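# Unload three sand cores from mould onto plywood boards

## Task

Lift three sand cores out of the mould: the long core with the rounded nose, plus the two upright cores fitted with blades that sit in the mould half on the robot's right side (the right_arm side, -y). Set all three down on the plywood boards next to the mould and release them. The other two cores must remain upright in the mould, untouched.

## Robot and tools

ROBOT. Two 6-joint arms, each with a parallel gripper: left_arm on the +y side and right_arm on the -y side. Arm names do not match image sides. Calibrated base poses in the scene frame: left_arm at (+0.031, +0.345, 0) m, quat_wxyz (+1.000, 0, 0, +0.008); right_arm at (+0.030, -0.335, 0) m, quat_wxyz (+1.000, 0, 0, -0.014). A fixed two-camera stand sits on the floor behind the arms. Loose objects may occasionally get a small nudge from outside.

FRAMES. Scene frame: origin at table-top height, halfway between the nominal bases; +x points out over the table, +z up. Each gripper's end_effector_position (m) and end_effector_quat_wxyz are reported in that arm's own base frame. Printed hand poses may be off by a few cm, more when the arm is stretched out. Gripper fingers point along its +z axis and close along its y axis. end_effector_position is between the pads, roughly 1 cm short of the fingertips.

ROWS. Every motion command uses rows of 14 numbers, each in [-1, 1], always for both arms: left_arm waist, shoulder, elbow, wrist pitch, wrist yaw, wrist roll, opening, then the same seven for right_arm. The six joint numbers are offsets, not poses: they count from the Joint targets in effect when the action (or move) starts, not from the previous row, so repeating an offset moves further. Scale: 1.0 equals 2.224 rad for waist, shoulder and elbow, and 8.485 rad for wrist pitch, wrist yaw and wrist roll. To keep an arm still, send 0 for its joints. The opening is absolute: +1 fully open, -1 shut; to keep a gripper unchanged, resend its current command (0 is a real command, half-closed). Stated joint ranges (rad): waist -2.618 to 3.054, shoulder 0.000 to 3.142, elbow 0.000 to 3.142, wrist pitch -1.571 to 1.571, wrist yaw -1.571 to 1.571, wrist roll -2.094 to 2.094. Asking a joint to go beyond a range end by more than 0.059 rad gets the action rejected for both arms; true ends may differ by up to 0.059 rad.

TOOLS.
- execute_actions(actions, cameras): actions is a list of actions; each action is a table of up to 15 rows, one row per 1/30 s step; a short table repeats its final row to fill 15 steps. An empty list just reports state and images. A malformed action, or a first action failing the range check, rejects the whole call.
- move(target, speed, blend, opening_speed, blocking, cameras): target is one 14-number row or a list of up to 15 rows; every row's offsets count from the same starting Joint targets. All joints travel together, so the hand follows a curve. speed (rad/s, 0.01 to 12.57, default 0.5) caps the joint with the longest way to go; one value or one per target. blend (rad) rounds corners of a list; 0 stops at each target. opening_speed (per second on the -1..+1 scale, at least 0.2) ramps the gripper; use it for gentle closing. blocking=false returns after about 0.5 s while the move continues. Paths take at least 0.5 s, and ones past 10 s fall short. Moves do not avoid obstacles or the other arm.
- wait(seconds 0 to 10, cameras): lets time pass holding commands.
- stop(cameras): brakes a running move.
- zoom_image(camera, region): camera is cam_left_wrist or cam_right_wrist; region [x0, y0, x1, y1] in pixels, top-left origin, at most 504 by 504.
- finished_scene(scene): ends the current scene; give its number. Only call it once the cores rest on the boards with no gripper holding them.
cameras: list of names, null or ["all"] for all, [] for none; an unknown name voids the call.

CAMERAS. cam_left_wrist (896x504, K=[[433.778, 0, 446.025], [0, 433.778, 251.203], [0, 0, 1]]) and cam_right_wrist (896x504, K=[[443.33, 0, 444.172], [0, 443.33, 252.362], [0, 0, 1]]), both pinhole with slight radial distortion.

RESULTS. Joint positions and Joint velocities list each arm's joints in the order above (rad, rad/s), then finger-pad gap (m; 0.094 when fully open). "within noise" means that arm is at rest. Joint targets is the base for your next offsets. Tool commands shows current gripper commands. grip_measured is the measured opening on the command scale; it tracks the command even after contact, so it does not reveal touch; grip_effort_nm (negative closing) is motor effort and also reads high when fingers simply move. Joint torques include the arm's own weight and have offsets. The move: line reports done, off_target, moving, held or fault, and limits=held if steps were withheld. "joint sent to its limit" means a joint was clipped at its end; "joint command not followed" means the clearance check altered targets. MOTOR HOT appears at 75 °C; at 90 °C an OVER-TEMPERATURE FAULT folds that arm away for good, and at 100 °C it goes limp.

CAUTIONS. Joint speed is limited and targets can lead measured angles only so far, so big offsets may need several actions; a tiny offset may not move at all. If a move stops against something, command targets back past the measured positions to end the press. Avoid dropping cores, releasing them while moving, slamming into the table, mould or fixtures, and pressing hard. Never let the arms touch or one gripper squeeze the other's fingers; this can fail the task. Keep camera cables off objects and fixtures. Nothing may end up off the table. Close slowly on cores (they can crush), and release by commanding an opening well above grip_measured. Avoid long holds with an outstretched arm or pushing into unreachable poses, which heats motors. The scene keeps running while you think.

Each tool is called after "Emit:" as a command line: name --argument value for each argument, lists and objects as JSON in quotes; but a table of rows of numbers goes row by row, as --pt "numbers of a row", without its own name.

## Session

Emit:
execute_actions --actions '[]'

Scene clock: 0.00 s.
left_arm: end_effector_position=(+0.3628, -0.0246, +0.2018) grip_measured=+1.000 grip_effort_nm=n/a end_effector_quat_wxyz=(+0.567, -0.059, +0.819, -0.064) | right_arm: end_effector_position=(+0.3464, +0.0128, +0.2780) grip_measured=+1.000 grip_effort_nm=n/a end_effector_quat_wxyz=(+0.512, -0.227, +0.829, +0.002)
Joint positions: left_arm=[-0.096 1.023 0.565 0.102 -0.051 -0.204 0.094] | right_arm=[-0.157 1.051 1.019 -0.506 -0.374 -0.477 0.094]
Joint velocities: within noise
Joint torques (N m): no reading
Heat: left arm: 32 °C; right arm: 36 °C.
Joint targets: left_arm=[-0.096 1.015 0.574 0.108 -0.052 -0.203] | right_arm=[-0.157 1.043 1.031 -0.504 -0.378 -0.476]
Tool commands: left_gripper/opening=+1.0 right_gripper/opening=+1.0

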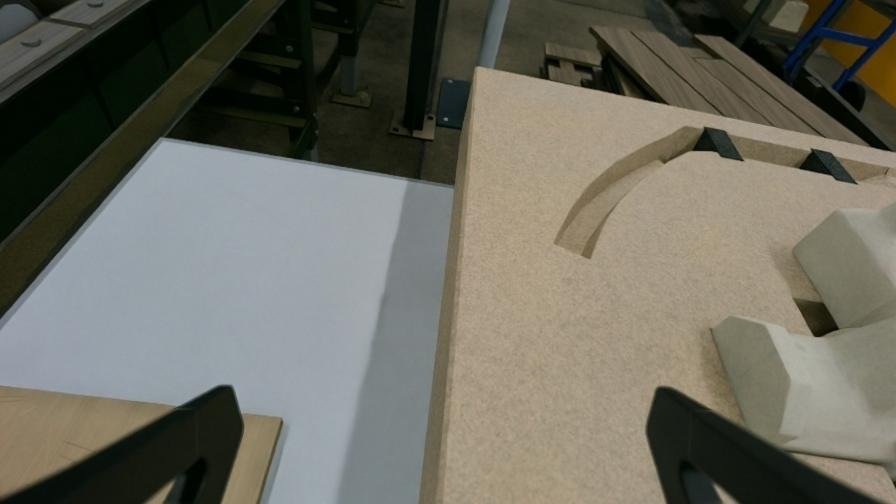

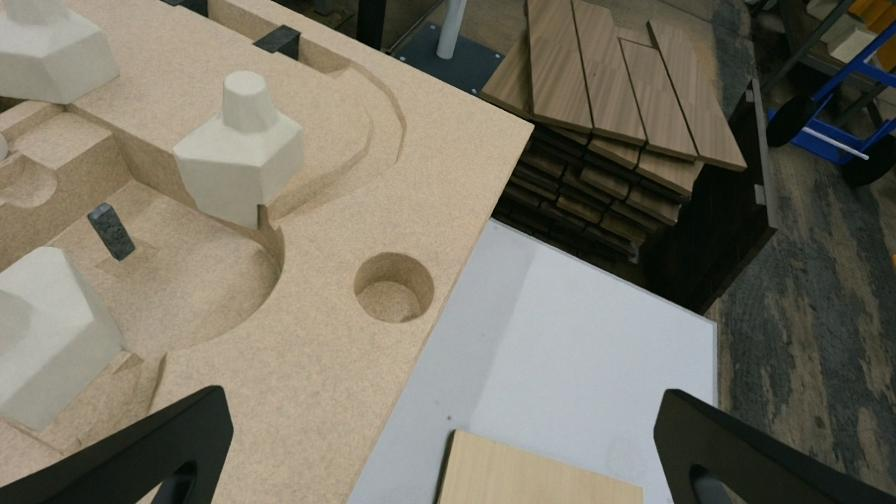

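Emit:
move --target '[-0.114,0.3215,0.722,-0.1836,0.006,0.024,1,0.205,0.309,0.517,-0.1115,0.0445,0.056,1]' --speed 1.0

Scene clock: 23.40 s.
left_arm: end_effector_position=(+0.3669, -0.1288, +0.3278) grip_measured=+1.000 grip_effort_nm=0.037 end_effector_quat_wxyz=(+0.277, +0.161, +0.946, -0.045) | right_arm: end_effector_position=(+0.3737, +0.1160, +0.3258) grip_measured=+1.000 grip_effort_nm=0.022 end_effector_quat_wxyz=(+0.277, -0.146, +0.949, +0.043)
Joint positions: left_arm=[-0.344 1.715 2.157 -1.443 -0.007 -0.005 0.094] | right_arm=[0.295 1.721 2.154 -1.436 -0.006 -0.009 0.094]
Joint velocities: within noise
Joint torques (N m): left_arm=[-0.34 -5.11 6.16 1.44 0.09 0.03] | right_arm=[0.31 -5.46 6.93 0.82 0.05 0.07]
Heat: left arm: 36 °C; right arm: 38 °C.
Joint targets: left_arm=[-0.349 1.730 2.180 -1.450 -0.001 0.001] | right_arm=[0.299 1.730 2.181 -1.451 0.000 -0.001]
move: done

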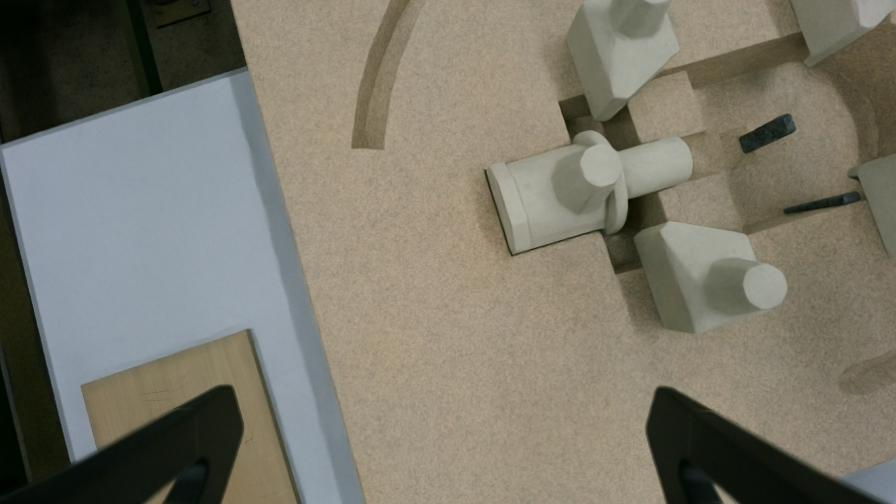

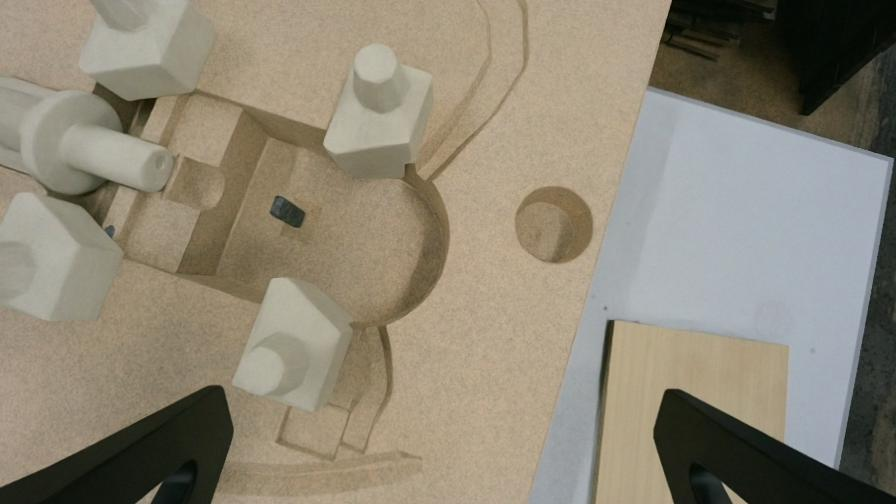

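Emit:
move --target '[0,-0.0823,-0.2711,0.0495,0,0,1,0,-0.0823,-0.2711,0.0495,0,0,1]' --speed 0.8

Scene clock: 36.13 s.
left_arm: end_effector_position=(+0.3714, -0.1305, +0.2260) grip_measured=+1.000 grip_effort_nm=0.037 end_effector_quat_wxyz=(+0.257, +0.162, +0.952, -0.042) | right_arm: end_effector_position=(+0.3746, +0.1161, +0.2272) grip_measured=+1.000 grip_effort_nm=0.027 end_effector_quat_wxyz=(+0.257, -0.147, +0.954, +0.040)
Joint positions: left_arm=[-0.344 1.582 1.583 -1.046 -0.007 -0.005 0.094] | right_arm=[0.295 1.578 1.584 -1.051 -0.006 -0.008 0.094]
Joint velocities: within noise
Joint torques (N m): left_arm=[-0.39 -8.69 4.75 1.58 0.11 0.02] | right_arm=[0.29 -8.55 5.29 1.08 0.04 0.05]
Heat: left arm: 35 °C; right arm: 37 °C.
Joint targets: left_arm=[-0.349 1.547 1.577 -1.030 -0.001 0.001] | right_arm=[0.299 1.547 1.578 -1.031 0.000 -0.001]
move: done

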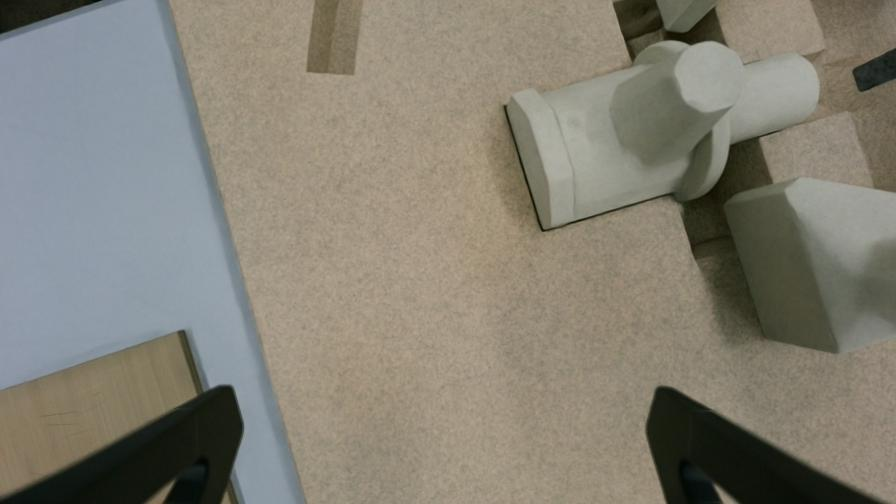

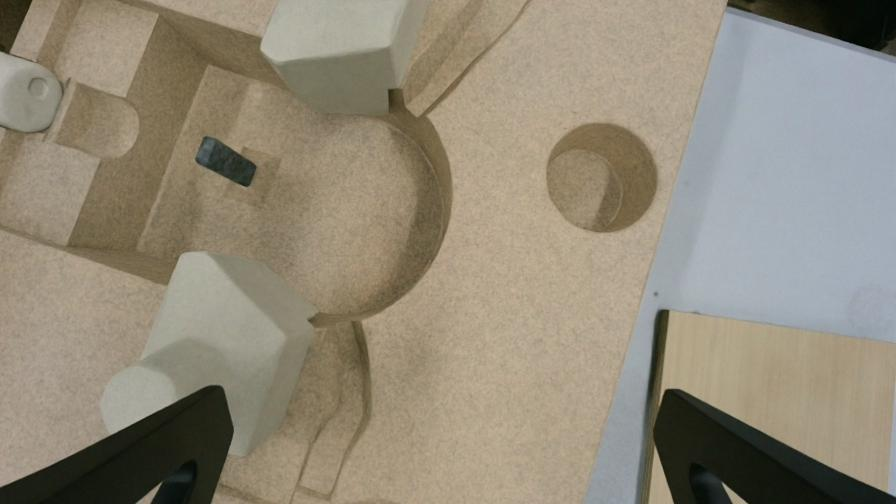

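Emit:
move --target '[-0.0809,0.1677,0.223,-0.0098,0,0,0.4,0.110,0.1025,0.1844,-0.0519,0,0,0.4]' --speed 0.8

Scene clock: 91.80 s.
left_arm: end_effector_position=(+0.4181, -0.2420, +0.2557) grip_measured=+0.402 grip_effort_nm=-0.081 end_effector_quat_wxyz=(+0.288, +0.247, +0.922, -0.076) | right_arm: end_effector_position=(+0.3215, +0.1948, +0.2455) grip_measured=+0.403 grip_effort_nm=-0.125 end_effector_quat_wxyz=(+0.149, -0.268, +0.951, +0.041)
Joint positions: left_arm=[-0.528 1.906 2.047 -1.108 -0.004 -0.004 0.066] | right_arm=[0.542 1.764 1.959 -1.455 -0.001 -0.008 0.066]
Joint velocities: within noise
Joint torques (N m): left_arm=[-0.03 -7.57 7.2 1.46 0.05 0.02] | right_arm=[0.21 -6.02 7.34 0.46 0 0.04]
Heat: left arm: 37 °C; right arm: 42 °C.
Joint targets: left_arm=[-0.529 1.920 2.073 -1.113 -0.001 0.001] | right_arm=[0.543 1.776 1.988 -1.471 0.000 -0.001]
move: done

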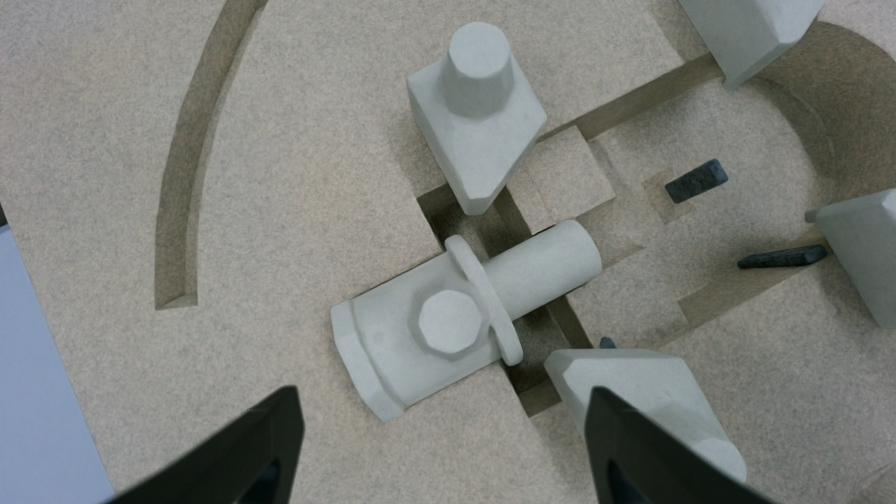

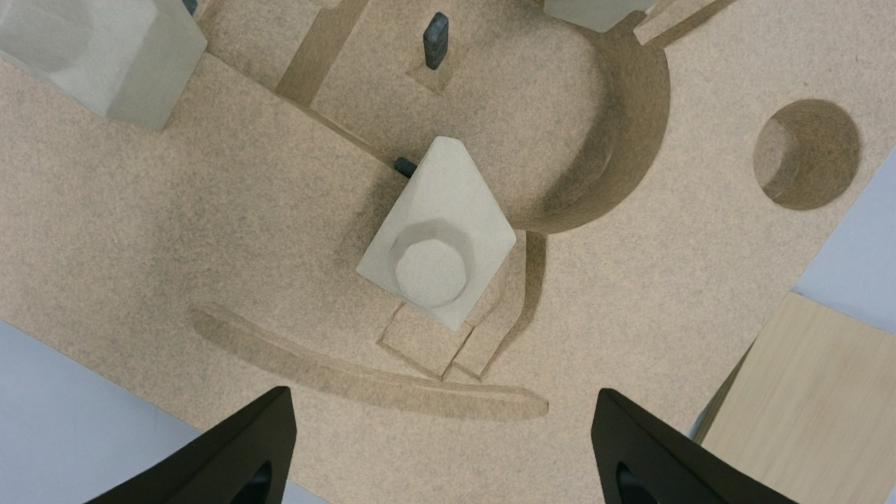

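Emit:
move --target '[0.0895,0.0953,0.0841,-0.0242,0.0648,0.1097,0.4,0.0054,0.0261,-0.096,0.0159,0,0,0.4]' --speed 0.4

Scene clock: 122.90 s.
left_arm: end_effector_position=(+0.4205, -0.2409, +0.2254) grip_measured=+0.402 grip_effort_nm=-0.085 end_effector_quat_wxyz=(+0.251, +0.597, +0.738, -0.189) | right_arm: end_effector_position=(+0.3209, +0.1975, +0.1779) grip_measured=+0.403 grip_effort_nm=-0.129 end_effector_quat_wxyz=(+0.085, -0.273, +0.958, +0.024)
Joint positions: left_arm=[-0.335 2.11 2.235 -1.31 0.523 0.921 0.066] | right_arm=[0.548 1.822 1.782 -1.354 -0.001 -0.008 0.066]
Joint velocities: within noise
Joint torques (N m): left_arm=[0.4 -8.4 6.89 1.05 0.61 0.07] | right_arm=[0.57 -6.72 4.72 0.54 -0.01 0.04]
Heat: left arm: 35 °C; right arm: 39 °C.
Joint targets: left_arm=[-0.330 2.132 2.260 -1.318 0.549 0.932] | right_arm=[0.556 1.833 1.775 -1.336 0.000 -0.001]
move: done

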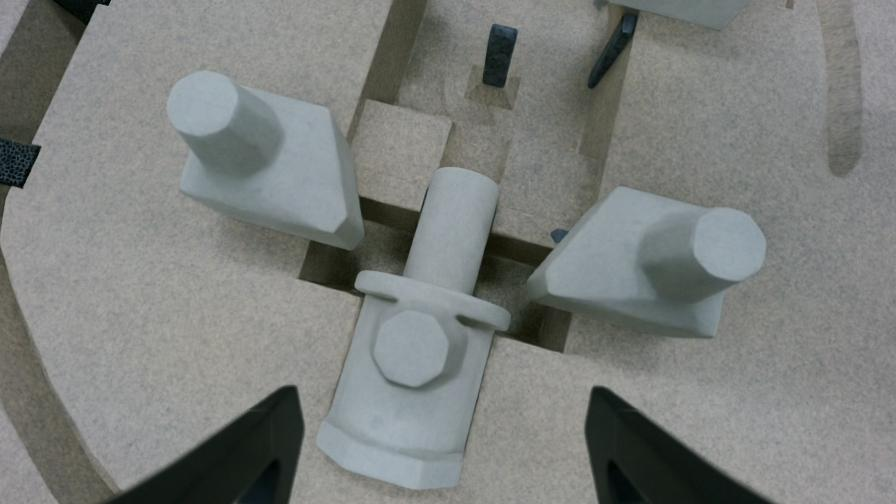

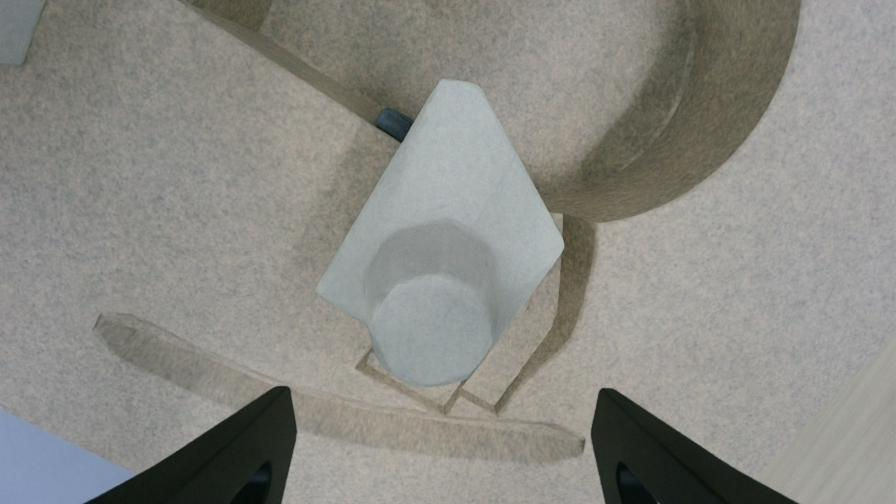

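Emit:
move --target '[-0.0049,0.0076,-0.1236,0.0326,0,0,0.4,0.0027,0.0207,-0.027,0.0118,0,0,0.4]' --speed 0.3

Scene clock: 144.73 s.
left_arm: end_effector_position=(+0.4373, -0.2471, +0.1573) grip_measured=+0.402 grip_effort_nm=-0.081 end_effector_quat_wxyz=(+0.247, +0.597, +0.739, -0.192) | right_arm: end_effector_position=(+0.3317, +0.2066, +0.1479) grip_measured=+0.403 grip_effort_nm=-0.125 end_effector_quat_wxyz=(+0.082, -0.276, +0.957, +0.024)
Joint positions: left_arm=[-0.335 2.131 1.991 -1.055 0.525 0.922 0.066] | right_arm=[0.554 1.868 1.722 -1.254 -0.001 -0.008 0.066]
Joint velocities: within noise
Joint torques (N m): left_arm=[-0.4 -9.07 4.49 1.28 0.61 0.06] | right_arm=[0.58 -7.13 4.81 0.58 0 0.04]
Heat: left arm: 38 °C; right arm: 37 °C.
Joint targets: left_arm=[-0.341 2.149 1.985 -1.042 0.549 0.932] | right_arm=[0.561 1.880 1.715 -1.236 0.000 -0.001]
move: done

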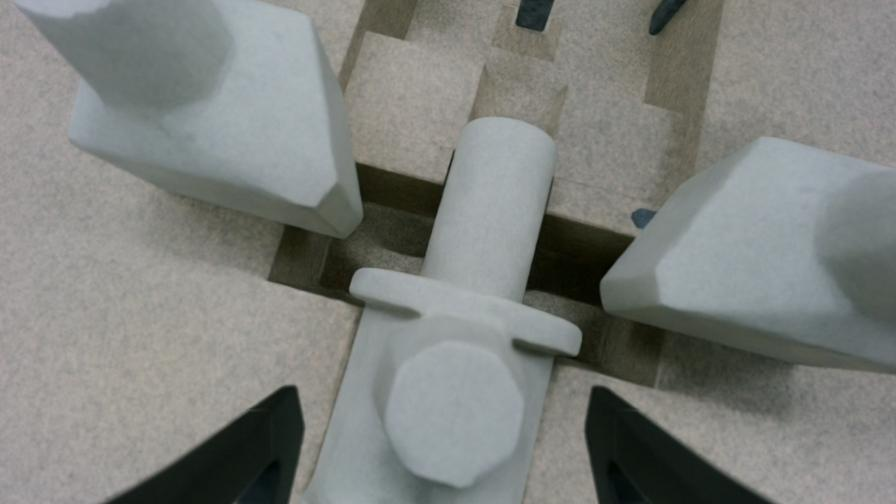

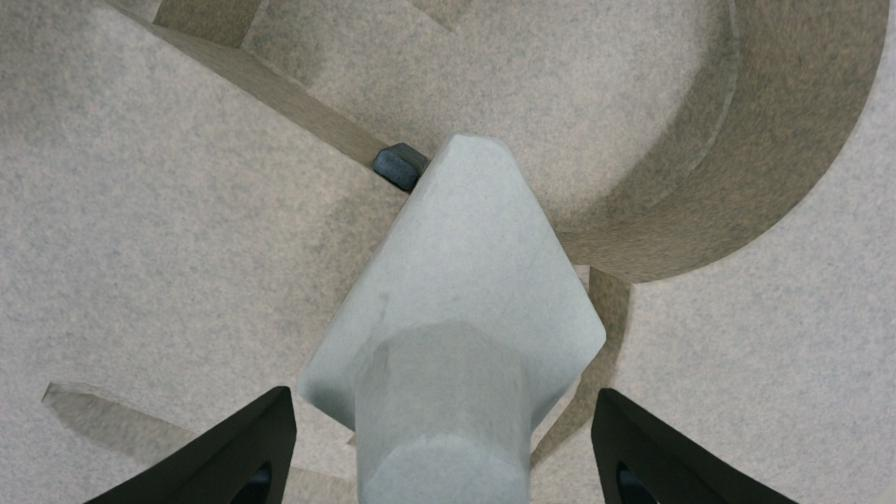

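Emit:
move --pt "0 0 -0.0135 0.0035 0 0 0.4 0 0 0 0 0 0 0.4" --pt "0 0 -0.0135 0.0035 0 0 -0.8 0 0 0 0 0 0 -0.8" --speed 0.3 --opening_speed 0.8

Emit:
wait --seconds 1

Scene clock: 152.93 s.
left_arm: end_effector_position=(+0.4370, -0.2475, +0.1503) grip_measured=-0.267 grip_effort_nm=-1.004 end_effector_quat_wxyz=(+0.246, +0.599, +0.737, -0.193) | right_arm: end_effector_position=(+0.3320, +0.2069, +0.1480) grip_measured=-0.262 grip_effort_nm=-1.004 end_effector_quat_wxyz=(+0.083, -0.275, +0.958, +0.023)
Joint positions: left_arm=[-0.335 2.131 1.964 -1.03 0.528 0.928 0.034] | right_arm=[0.555 1.868 1.722 -1.253 0 -0.005 0.035]
Joint velocities: within noise
Joint torques (N m): left_arm=[-0.49 -9.02 4.33 1.32 0.57 -0.04] | right_arm=[0.62 -7.15 4.82 0.55 -0.01 0.01]
Heat: left arm: 37 °C; right arm: 37 °C.
Joint targets: left_arm=[-0.341 2.149 1.955 -1.012 0.549 0.932] | right_arm=[0.562 1.880 1.715 -1.236 -0.001 -0.001]
move: done

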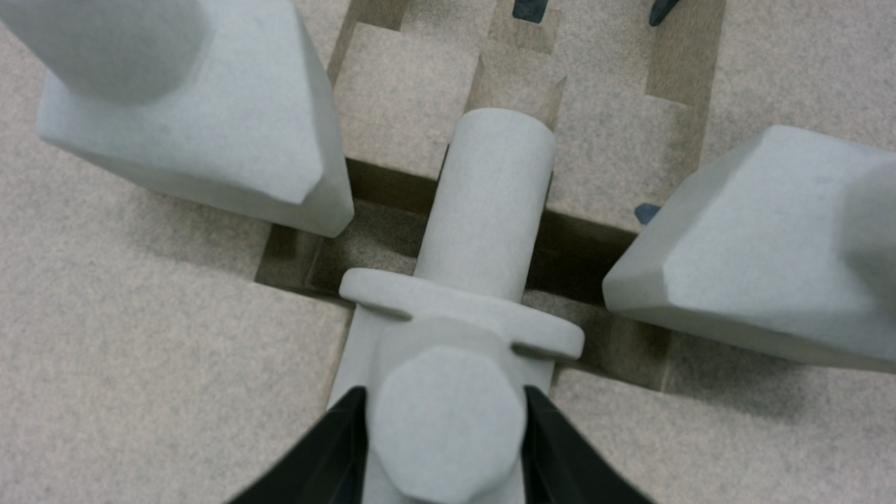

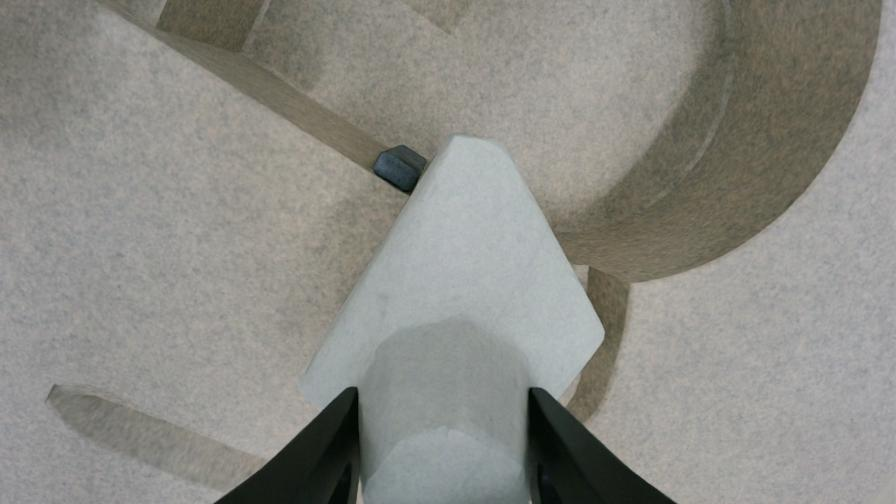

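Scene clock: 153.93 s.
left_arm: end_effector_position=(+0.4370, -0.2475, +0.1503) grip_measured=-0.267 grip_effort_nm=-0.999 end_effector_quat_wxyz=(+0.246, +0.599, +0.737, -0.193) | right_arm: end_effector_position=(+0.3320, +0.2069, +0.1480) grip_measured=-0.262 grip_effort_nm=-1.009 end_effector_quat_wxyz=(+0.083, -0.275, +0.958, +0.023)
Joint positions: left_arm=[-0.335 2.131 1.964 -1.03 0.528 0.928 0.034] | right_arm=[0.555 1.868 1.722 -1.253 0 -0.005 0.035]
Joint velocities: within noise
Joint torques (N m): left_arm=[-0.42 -9.07 4.42 1.31 0.56 -0.03] | right_arm=[0.59 -7.13 4.83 0.55 -0.01 0.01]
Heat: left arm: 37 °C; right arm: 36 °C.
Joint targets: left_arm=[-0.341 2.149 1.955 -1.012 0.549 0.932] | right_arm=[0.562 1.880 1.715 -1.236 -0.001 -0.001]
Tool commands: left_gripper/opening=-0.8 right_gripper/opening=-0.8
wait: 1.00 s; at rest by 0.17 s

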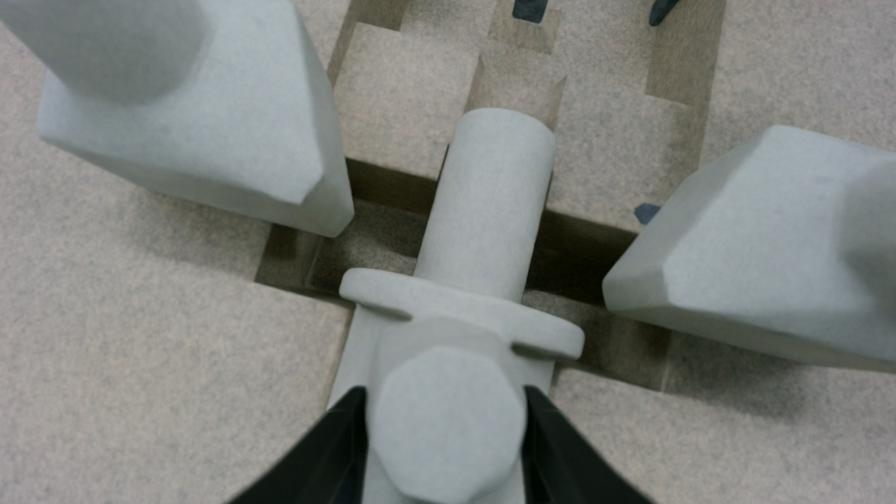

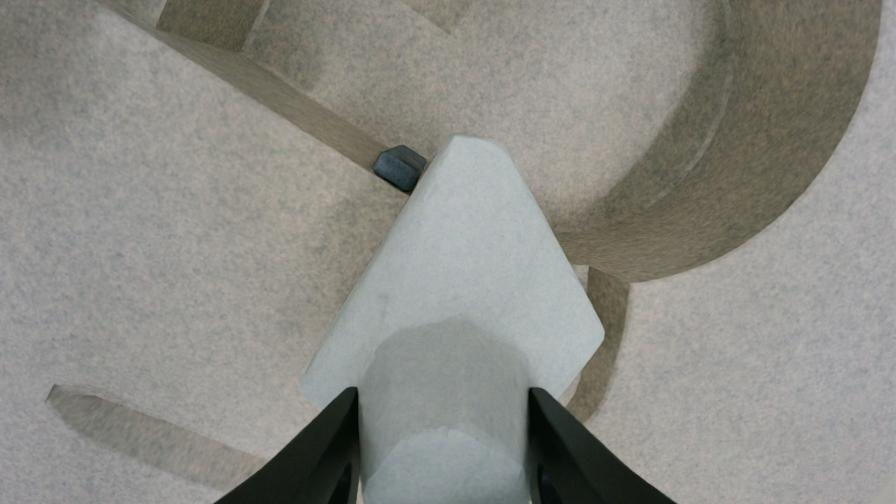

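Emit:
move --pt "0 0.0074 0.0567 -0.0129 0 0 -0.8 0 0.0052 0.0425 -0.0098 0 0 -0.8" --pt "0 0.0229 0.1272 -0.0273 0 0 -0.8 0 0.0139 0.0908 -0.0202 0 0 -0.8" --speed 0.25

Scene clock: 162.10 s.
left_arm: end_effector_position=(+0.4376, -0.2427, +0.1678) grip_measured=-0.268 grip_effort_nm=-0.999 end_effector_quat_wxyz=(+0.214, +0.600, +0.748, -0.185) | right_arm: end_effector_position=(+0.3291, +0.2050, +0.1710) grip_measured=-0.266 grip_effort_nm=-1.004 end_effector_quat_wxyz=(+0.065, -0.275, +0.959, +0.018)
Joint positions: left_arm=[-0.338 2.208 2.189 -1.24 0.49 0.935 0.034] | right_arm=[0.555 1.908 1.874 -1.402 0 -0.005 0.034]
Joint velocities: within noise
Joint torques (N m): left_arm=[-0.23 -11.21 9.07 0.98 1 -0.11] | right_arm=[0.61 -8.01 8.7 0.27 -0.01 0]
Heat: left arm: 37 °C; right arm: 37 °C.
Joint targets: left_arm=[-0.341 2.200 2.238 -1.244 0.549 0.932] | right_arm=[0.562 1.910 1.917 -1.407 -0.001 -0.001]
move: off_target (left_arm, right_arm); left_arm: the wrist yaw is farthest, 0.059 rad from its target; right_arm: the elbow is farthest, 0.043 rad from its target

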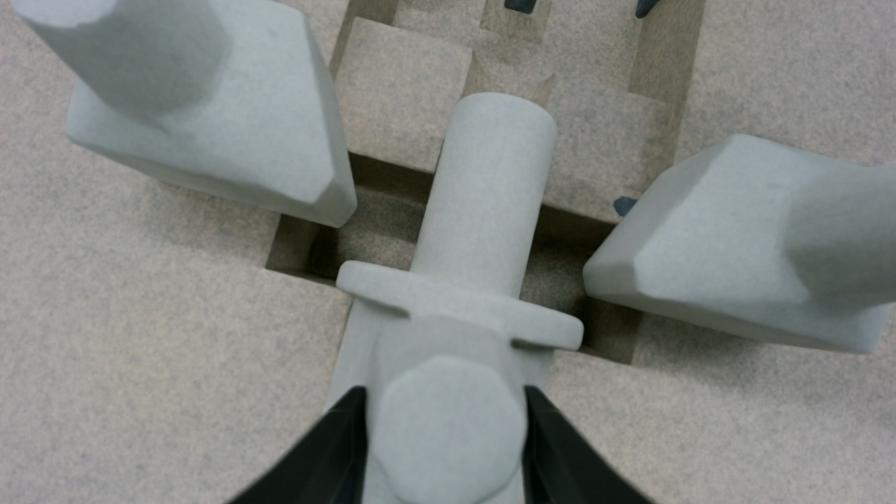

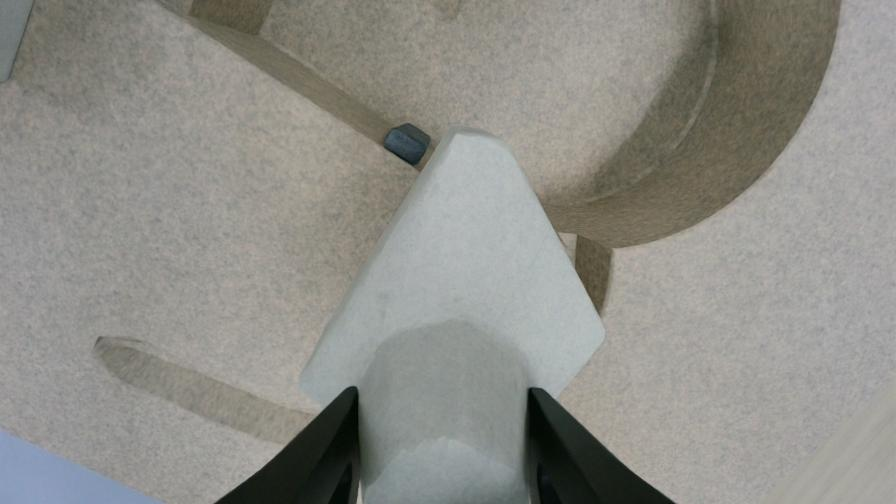

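Emit:
move --target '[0,-0.0027,0.1088,-0.0207,0.006,0,-0.8,0,0.0045,0.0935,-0.0169,0,0,-0.8]' --speed 0.25

Scene clock: 171.63 s.
left_arm: end_effector_position=(+0.4228, -0.2414, +0.2271) grip_measured=-0.271 grip_effort_nm=-0.994 end_effector_quat_wxyz=(+0.228, +0.601, +0.742, -0.192) | right_arm: end_effector_position=(+0.3285, +0.2047, +0.2197) grip_measured=-0.266 grip_effort_nm=-1.004 end_effector_quat_wxyz=(+0.087, -0.275, +0.957, +0.025)
Joint positions: left_arm=[-0.338 2.213 2.433 -1.455 0.513 0.935 0.034] | right_arm=[0.555 1.919 2.084 -1.554 0 -0.005 0.034]
Joint velocities: within noise
Joint torques (N m): left_arm=[-0.24 -11.69 8.53 1.42 1.33 -0.11] | right_arm=[0.62 -7.92 8.27 0.45 -0.01 0.01]
Heat: left arm: 39 °C; right arm: 37 °C.
Joint targets: left_arm=[-0.341 2.194 2.480 -1.419 0.600 0.932] | right_arm=[0.562 1.920 2.125 -1.551 -0.001 -0.001]
move: off_target (left_arm, right_arm); left_arm: the wrist yaw is farthest, 0.087 rad from its target; right_arm: the elbow is farthest, 0.041 rad from its target

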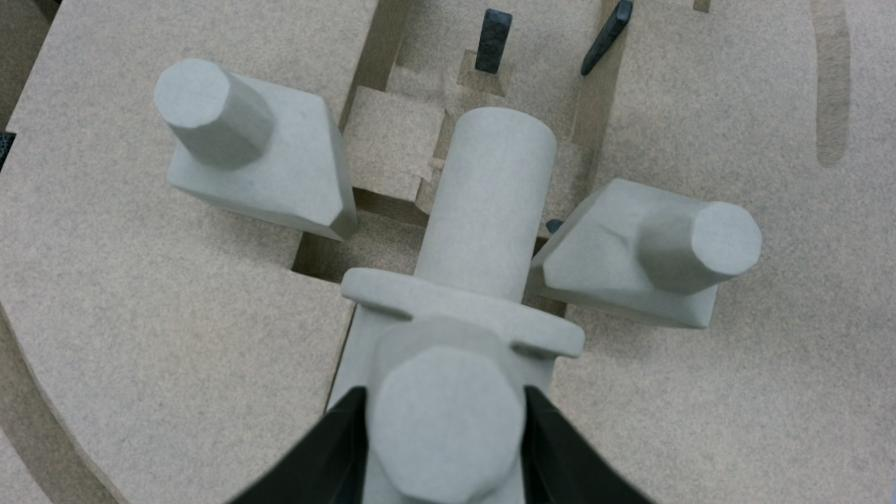

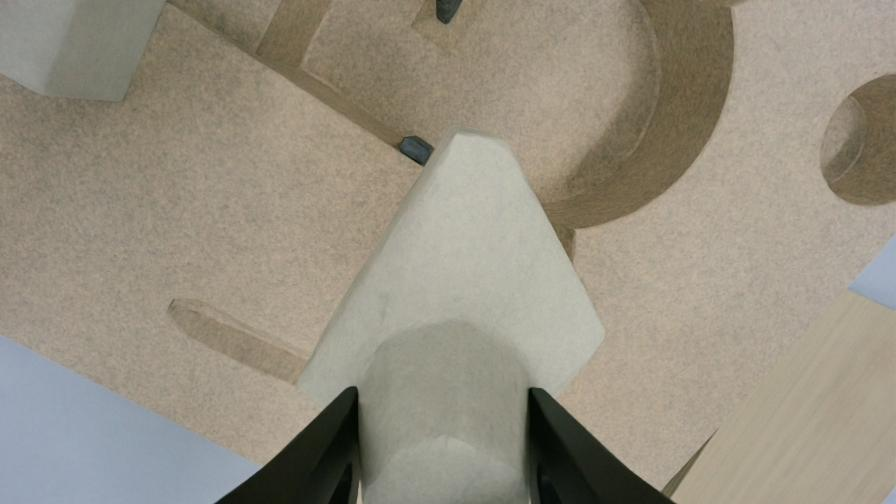

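Emit:
move --target '[0.0845,-0.1214,-0.1812,0.0176,0,0.0177,-0.8,0,-0.0607,-0.003,0.0083,0,0,-0.8]' --speed 0.35

Scene clock: 185.93 s.
left_arm: end_effector_position=(+0.4232, -0.1551, +0.2133) grip_measured=-0.271 grip_effort_nm=-1.009 end_effector_quat_wxyz=(+0.242, +0.582, +0.760, -0.161) | right_arm: end_effector_position=(+0.3255, +0.2029, +0.2518) grip_measured=-0.266 grip_effort_nm=-1.009 end_effector_quat_wxyz=(+0.140, -0.273, +0.951, +0.040)
Joint positions: left_arm=[-0.155 2.013 2.066 -1.321 0.515 1.071 0.034] | right_arm=[0.555 1.835 2.084 -1.528 0 -0.005 0.034]
Joint velocities: within noise
Joint torques (N m): left_arm=[0.31 -16.09 5.64 1.54 1.32 0.08] | right_arm=[0.61 -11.49 7.65 1.02 -0.01 0]
Heat: left arm: 41 °C; right arm: 39 °C.
Joint targets: left_arm=[-0.153 1.924 2.077 -1.270 0.600 1.082] | right_arm=[0.562 1.785 2.118 -1.480 -0.001 -0.001]
move: off_target (left_arm, right_arm); left_arm: the shoulder is farthest, 0.089 rad from its target; right_arm: the shoulder is farthest, 0.050 rad from its target

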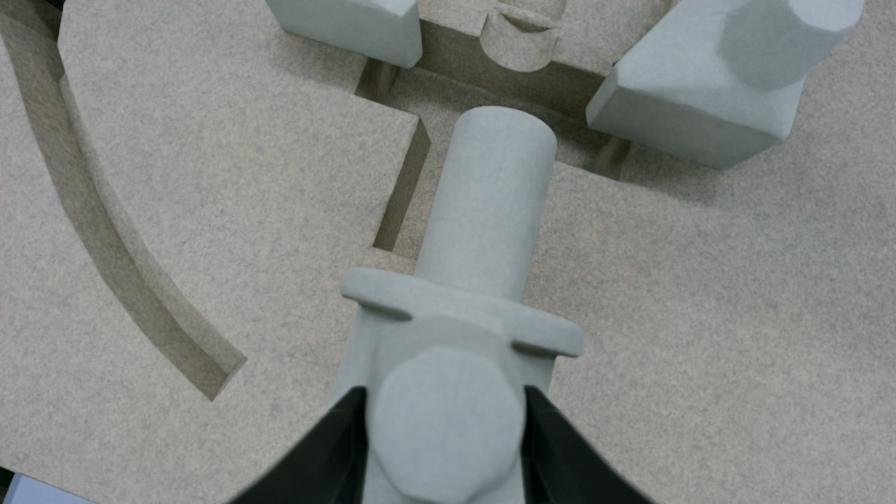

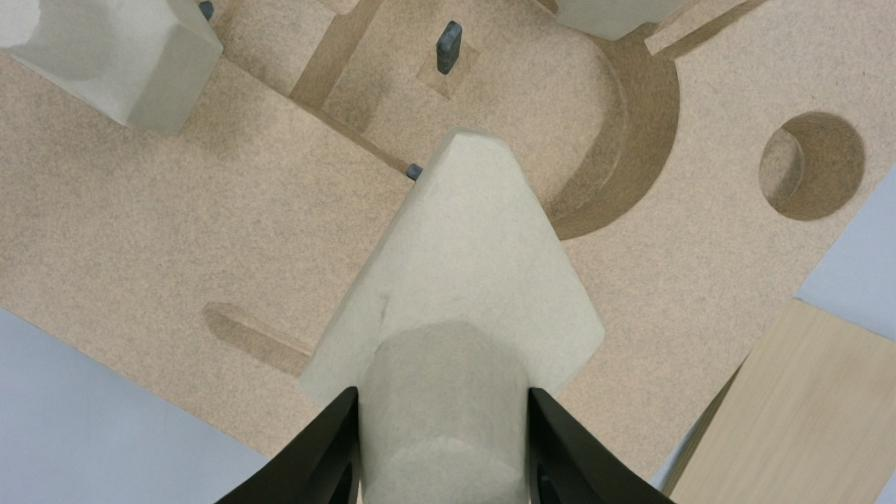

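Emit:
move --target '[0.2397,-0.3165,-0.3179,0.0342,-0.0707,-0.1275,-0.8,-0.4227,-0.254,-0.3543,0.0642,0,0,-0.8]' --speed 0.6

Scene clock: 209.07 s.
left_arm: end_effector_position=(+0.2945, +0.1165, +0.2409) grip_measured=-0.271 grip_effort_nm=-0.999 end_effector_quat_wxyz=(+0.278, -0.175, +0.943, +0.052) | right_arm: end_effector_position=(+0.3021, -0.1192, +0.2419) grip_measured=-0.268 grip_effort_nm=-1.004 end_effector_quat_wxyz=(+0.299, +0.177, +0.936, -0.059)
Joint positions: left_arm=[0.376 1.27 1.355 -1.082 0.004 0.007 0.034] | right_arm=[-0.377 1.257 1.323 -1.016 0.003 -0.005 0.034]
Joint velocities: within noise
Joint torques (N m): left_arm=[0.35 -7.24 6.34 2.62 -0.04 -0.14] | right_arm=[-0.17 -6.48 6.22 1.79 -0.04 0]
Heat: left arm: 44 °C; right arm: 44 °C.
Joint targets: left_arm=[0.380 1.220 1.370 -0.980 0.000 0.000] | right_arm=[-0.379 1.220 1.330 -0.936 0.000 -0.001]
move: off_target (left_arm, right_arm); left_arm: the wrist pitch is farthest, 0.102 rad from its target; right_arm: the wrist pitch is farthest, 0.081 rad from its target

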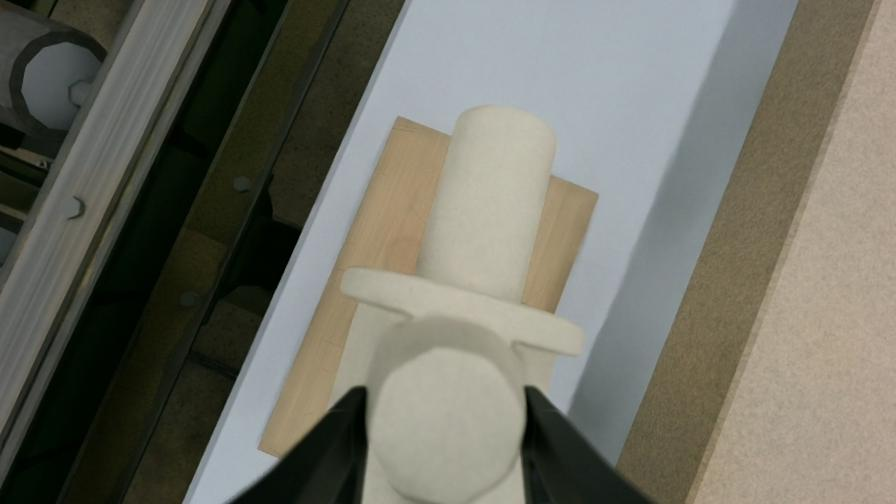

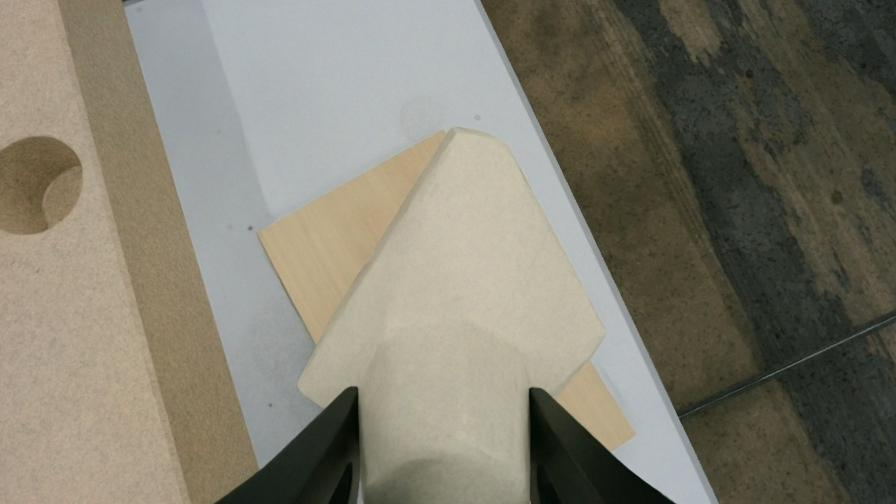

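Emit:
move --target '[0,-0.0425,-0.2165,0.053,0,0,-0.8,-0.0674,-0.1843,-0.2563,0.0443,0.0236,0,-0.8]' --speed 0.4

Scene clock: 239.43 s.
left_arm: end_effector_position=(+0.2936, +0.1162, +0.1394) grip_measured=-0.271 grip_effort_nm=-1.004 end_effector_quat_wxyz=(+0.297, -0.175, +0.937, +0.056) | right_arm: end_effector_position=(+0.2220, -0.1646, +0.1846) grip_measured=-0.268 grip_effort_nm=-1.004 end_effector_quat_wxyz=(+0.363, +0.269, +0.873, -0.185)
Joint positions: left_arm=[0.376 1.182 0.868 -0.643 0.004 0.006 0.034] | right_arm=[-0.523 0.839 0.749 -0.658 0.182 -0.005 0.034]
Joint velocities: within noise
Joint torques (N m): left_arm=[0.38 -7.34 7.05 2.77 -0.02 -0.12] | right_arm=[-0.51 -3.1 6.93 2.16 0.23 0.01]
Heat: left arm: 40 °C; right arm: 41 °C.
Joint targets: left_arm=[0.380 1.125 0.889 -0.530 0.000 0.000] | right_arm=[-0.529 0.811 0.760 -0.560 0.200 -0.001]
move: off_target (left_arm, right_arm); left_arm: the wrist pitch is farthest, 0.113 rad from its target; right_arm: the wrist pitch is farthest, 0.098 rad from its target

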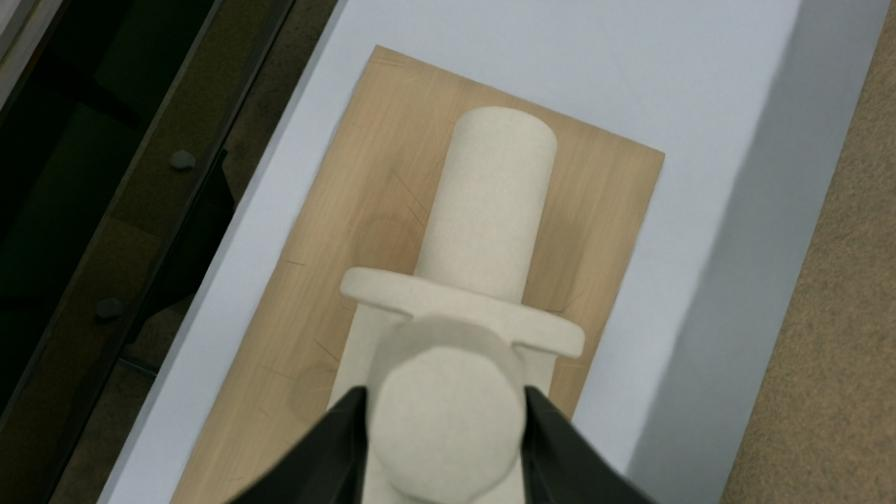

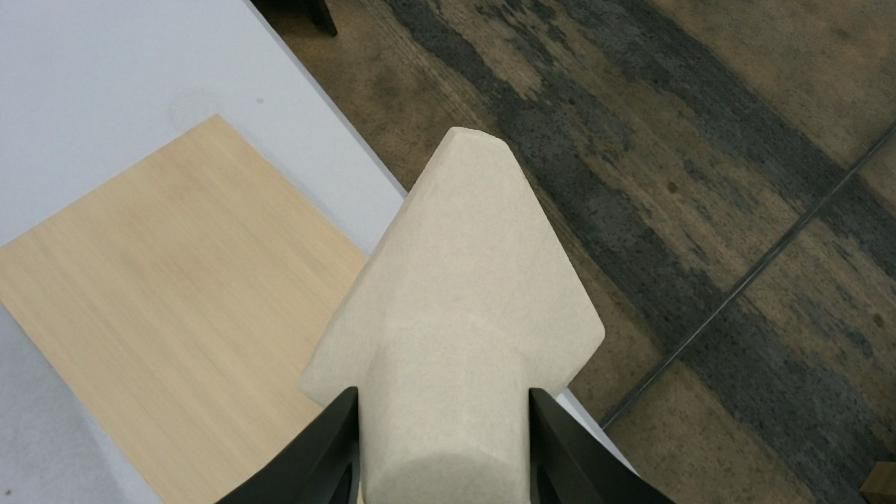

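Emit:
move --target '[0,0.004,-0.0333,0.0118,0,0,-0.8,0.0175,0,0,0,-0.0236,0,-0.8]' --speed 0.2

Scene clock: 245.03 s.
left_arm: end_effector_position=(+0.2960, +0.1171, +0.1251) grip_measured=-0.271 grip_effort_nm=-1.004 end_effector_quat_wxyz=(+0.308, -0.174, +0.934, +0.058) | right_arm: end_effector_position=(+0.2436, -0.1317, +0.1828) grip_measured=-0.268 grip_effort_nm=-1.004 end_effector_quat_wxyz=(+0.388, +0.224, +0.888, -0.102)
Joint positions: left_arm=[0.376 1.181 0.797 -0.549 0.004 0.006 0.034] | right_arm=[-0.496 0.839 0.749 -0.657 0.005 -0.005 0.034]
Joint velocities: within noise
Joint torques (N m): left_arm=[0.36 -6.56 6.78 2.87 -0.02 -0.11] | right_arm=[0.57 -3.12 6.91 2.17 -0.07 0.01]
Heat: left arm: 40 °C; right arm: 43 °C.
Joint targets: left_arm=[0.380 1.134 0.814 -0.430 0.000 0.000] | right_arm=[-0.490 0.811 0.760 -0.559 0.000 -0.001]
move: off_target (left_arm, right_arm); left_arm: the wrist pitch is farthest, 0.119 rad from its target; right_arm: the wrist pitch is farthest, 0.097 rad from its target

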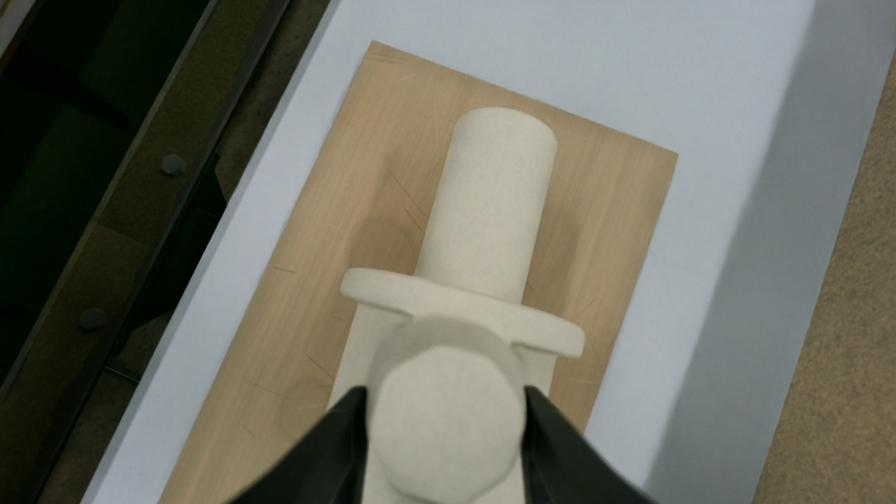

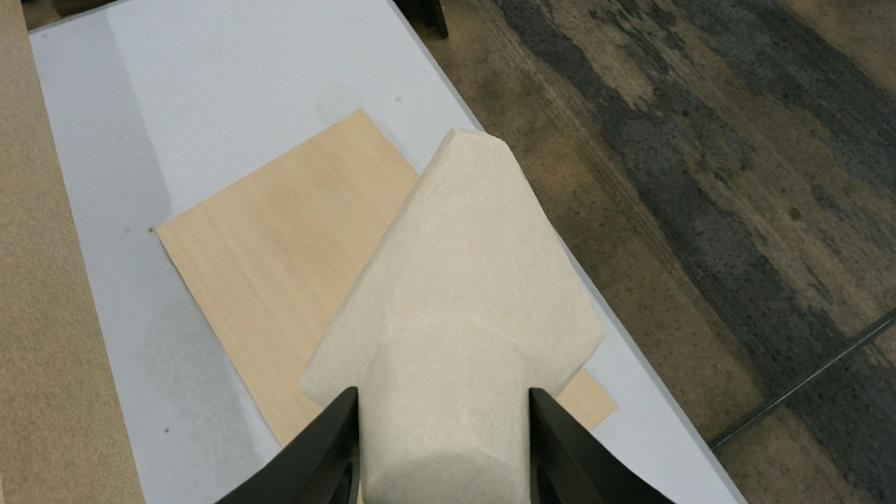

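Emit:
move --target '[0,0.004,-0.0345,0.0115,0,0,-0.8,0,-0.0378,-0.1668,0.0511,0,0,-0.8]' --speed 0.25

Scene clock: 251.40 s.
left_arm: end_effector_position=(+0.3002, +0.1188, +0.1137) grip_measured=-0.271 grip_effort_nm=-0.994 end_effector_quat_wxyz=(+0.326, -0.173, +0.927, +0.061) | right_arm: end_effector_position=(+0.2484, -0.1341, +0.1205) grip_measured=-0.268 grip_effort_nm=-1.004 end_effector_quat_wxyz=(+0.445, +0.217, +0.861, -0.116)
Joint positions: left_arm=[0.376 1.181 0.728 -0.442 0.004 0.005 0.034] | right_arm=[-0.496 0.755 0.378 -0.239 0.005 -0.005 0.034]
Joint velocities: within noise
Joint torques (N m): left_arm=[0.35 -5.79 6.17 2.83 -0.01 -0.12] | right_arm=[0.55 -2.85 7.12 2.43 -0.06 0]
Heat: left arm: 42 °C; right arm: 44 °C.
Joint targets: left_arm=[0.380 1.143 0.738 -0.332 0.000 0.000] | right_arm=[-0.490 0.726 0.389 -0.126 -0.001 -0.001]
move: off_target (left_arm, right_arm); left_arm: the wrist pitch is farthest, 0.110 rad from its target; right_arm: the wrist pitch is farthest, 0.113 rad from its target

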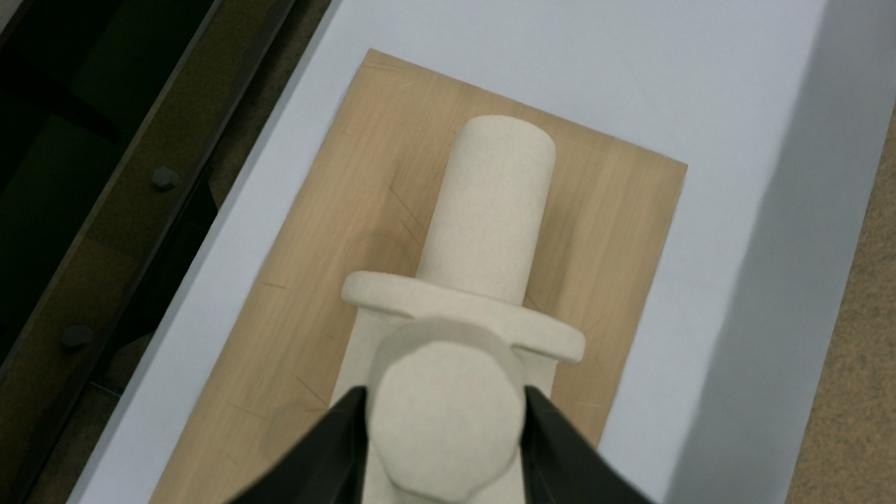

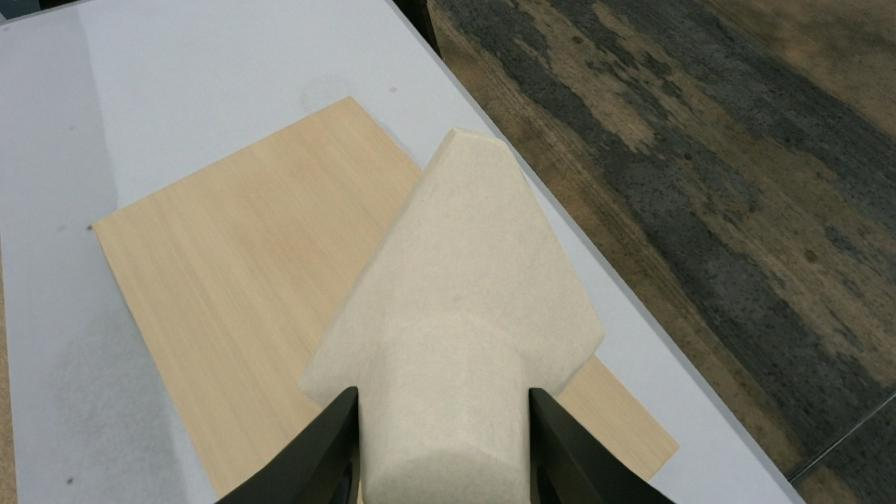

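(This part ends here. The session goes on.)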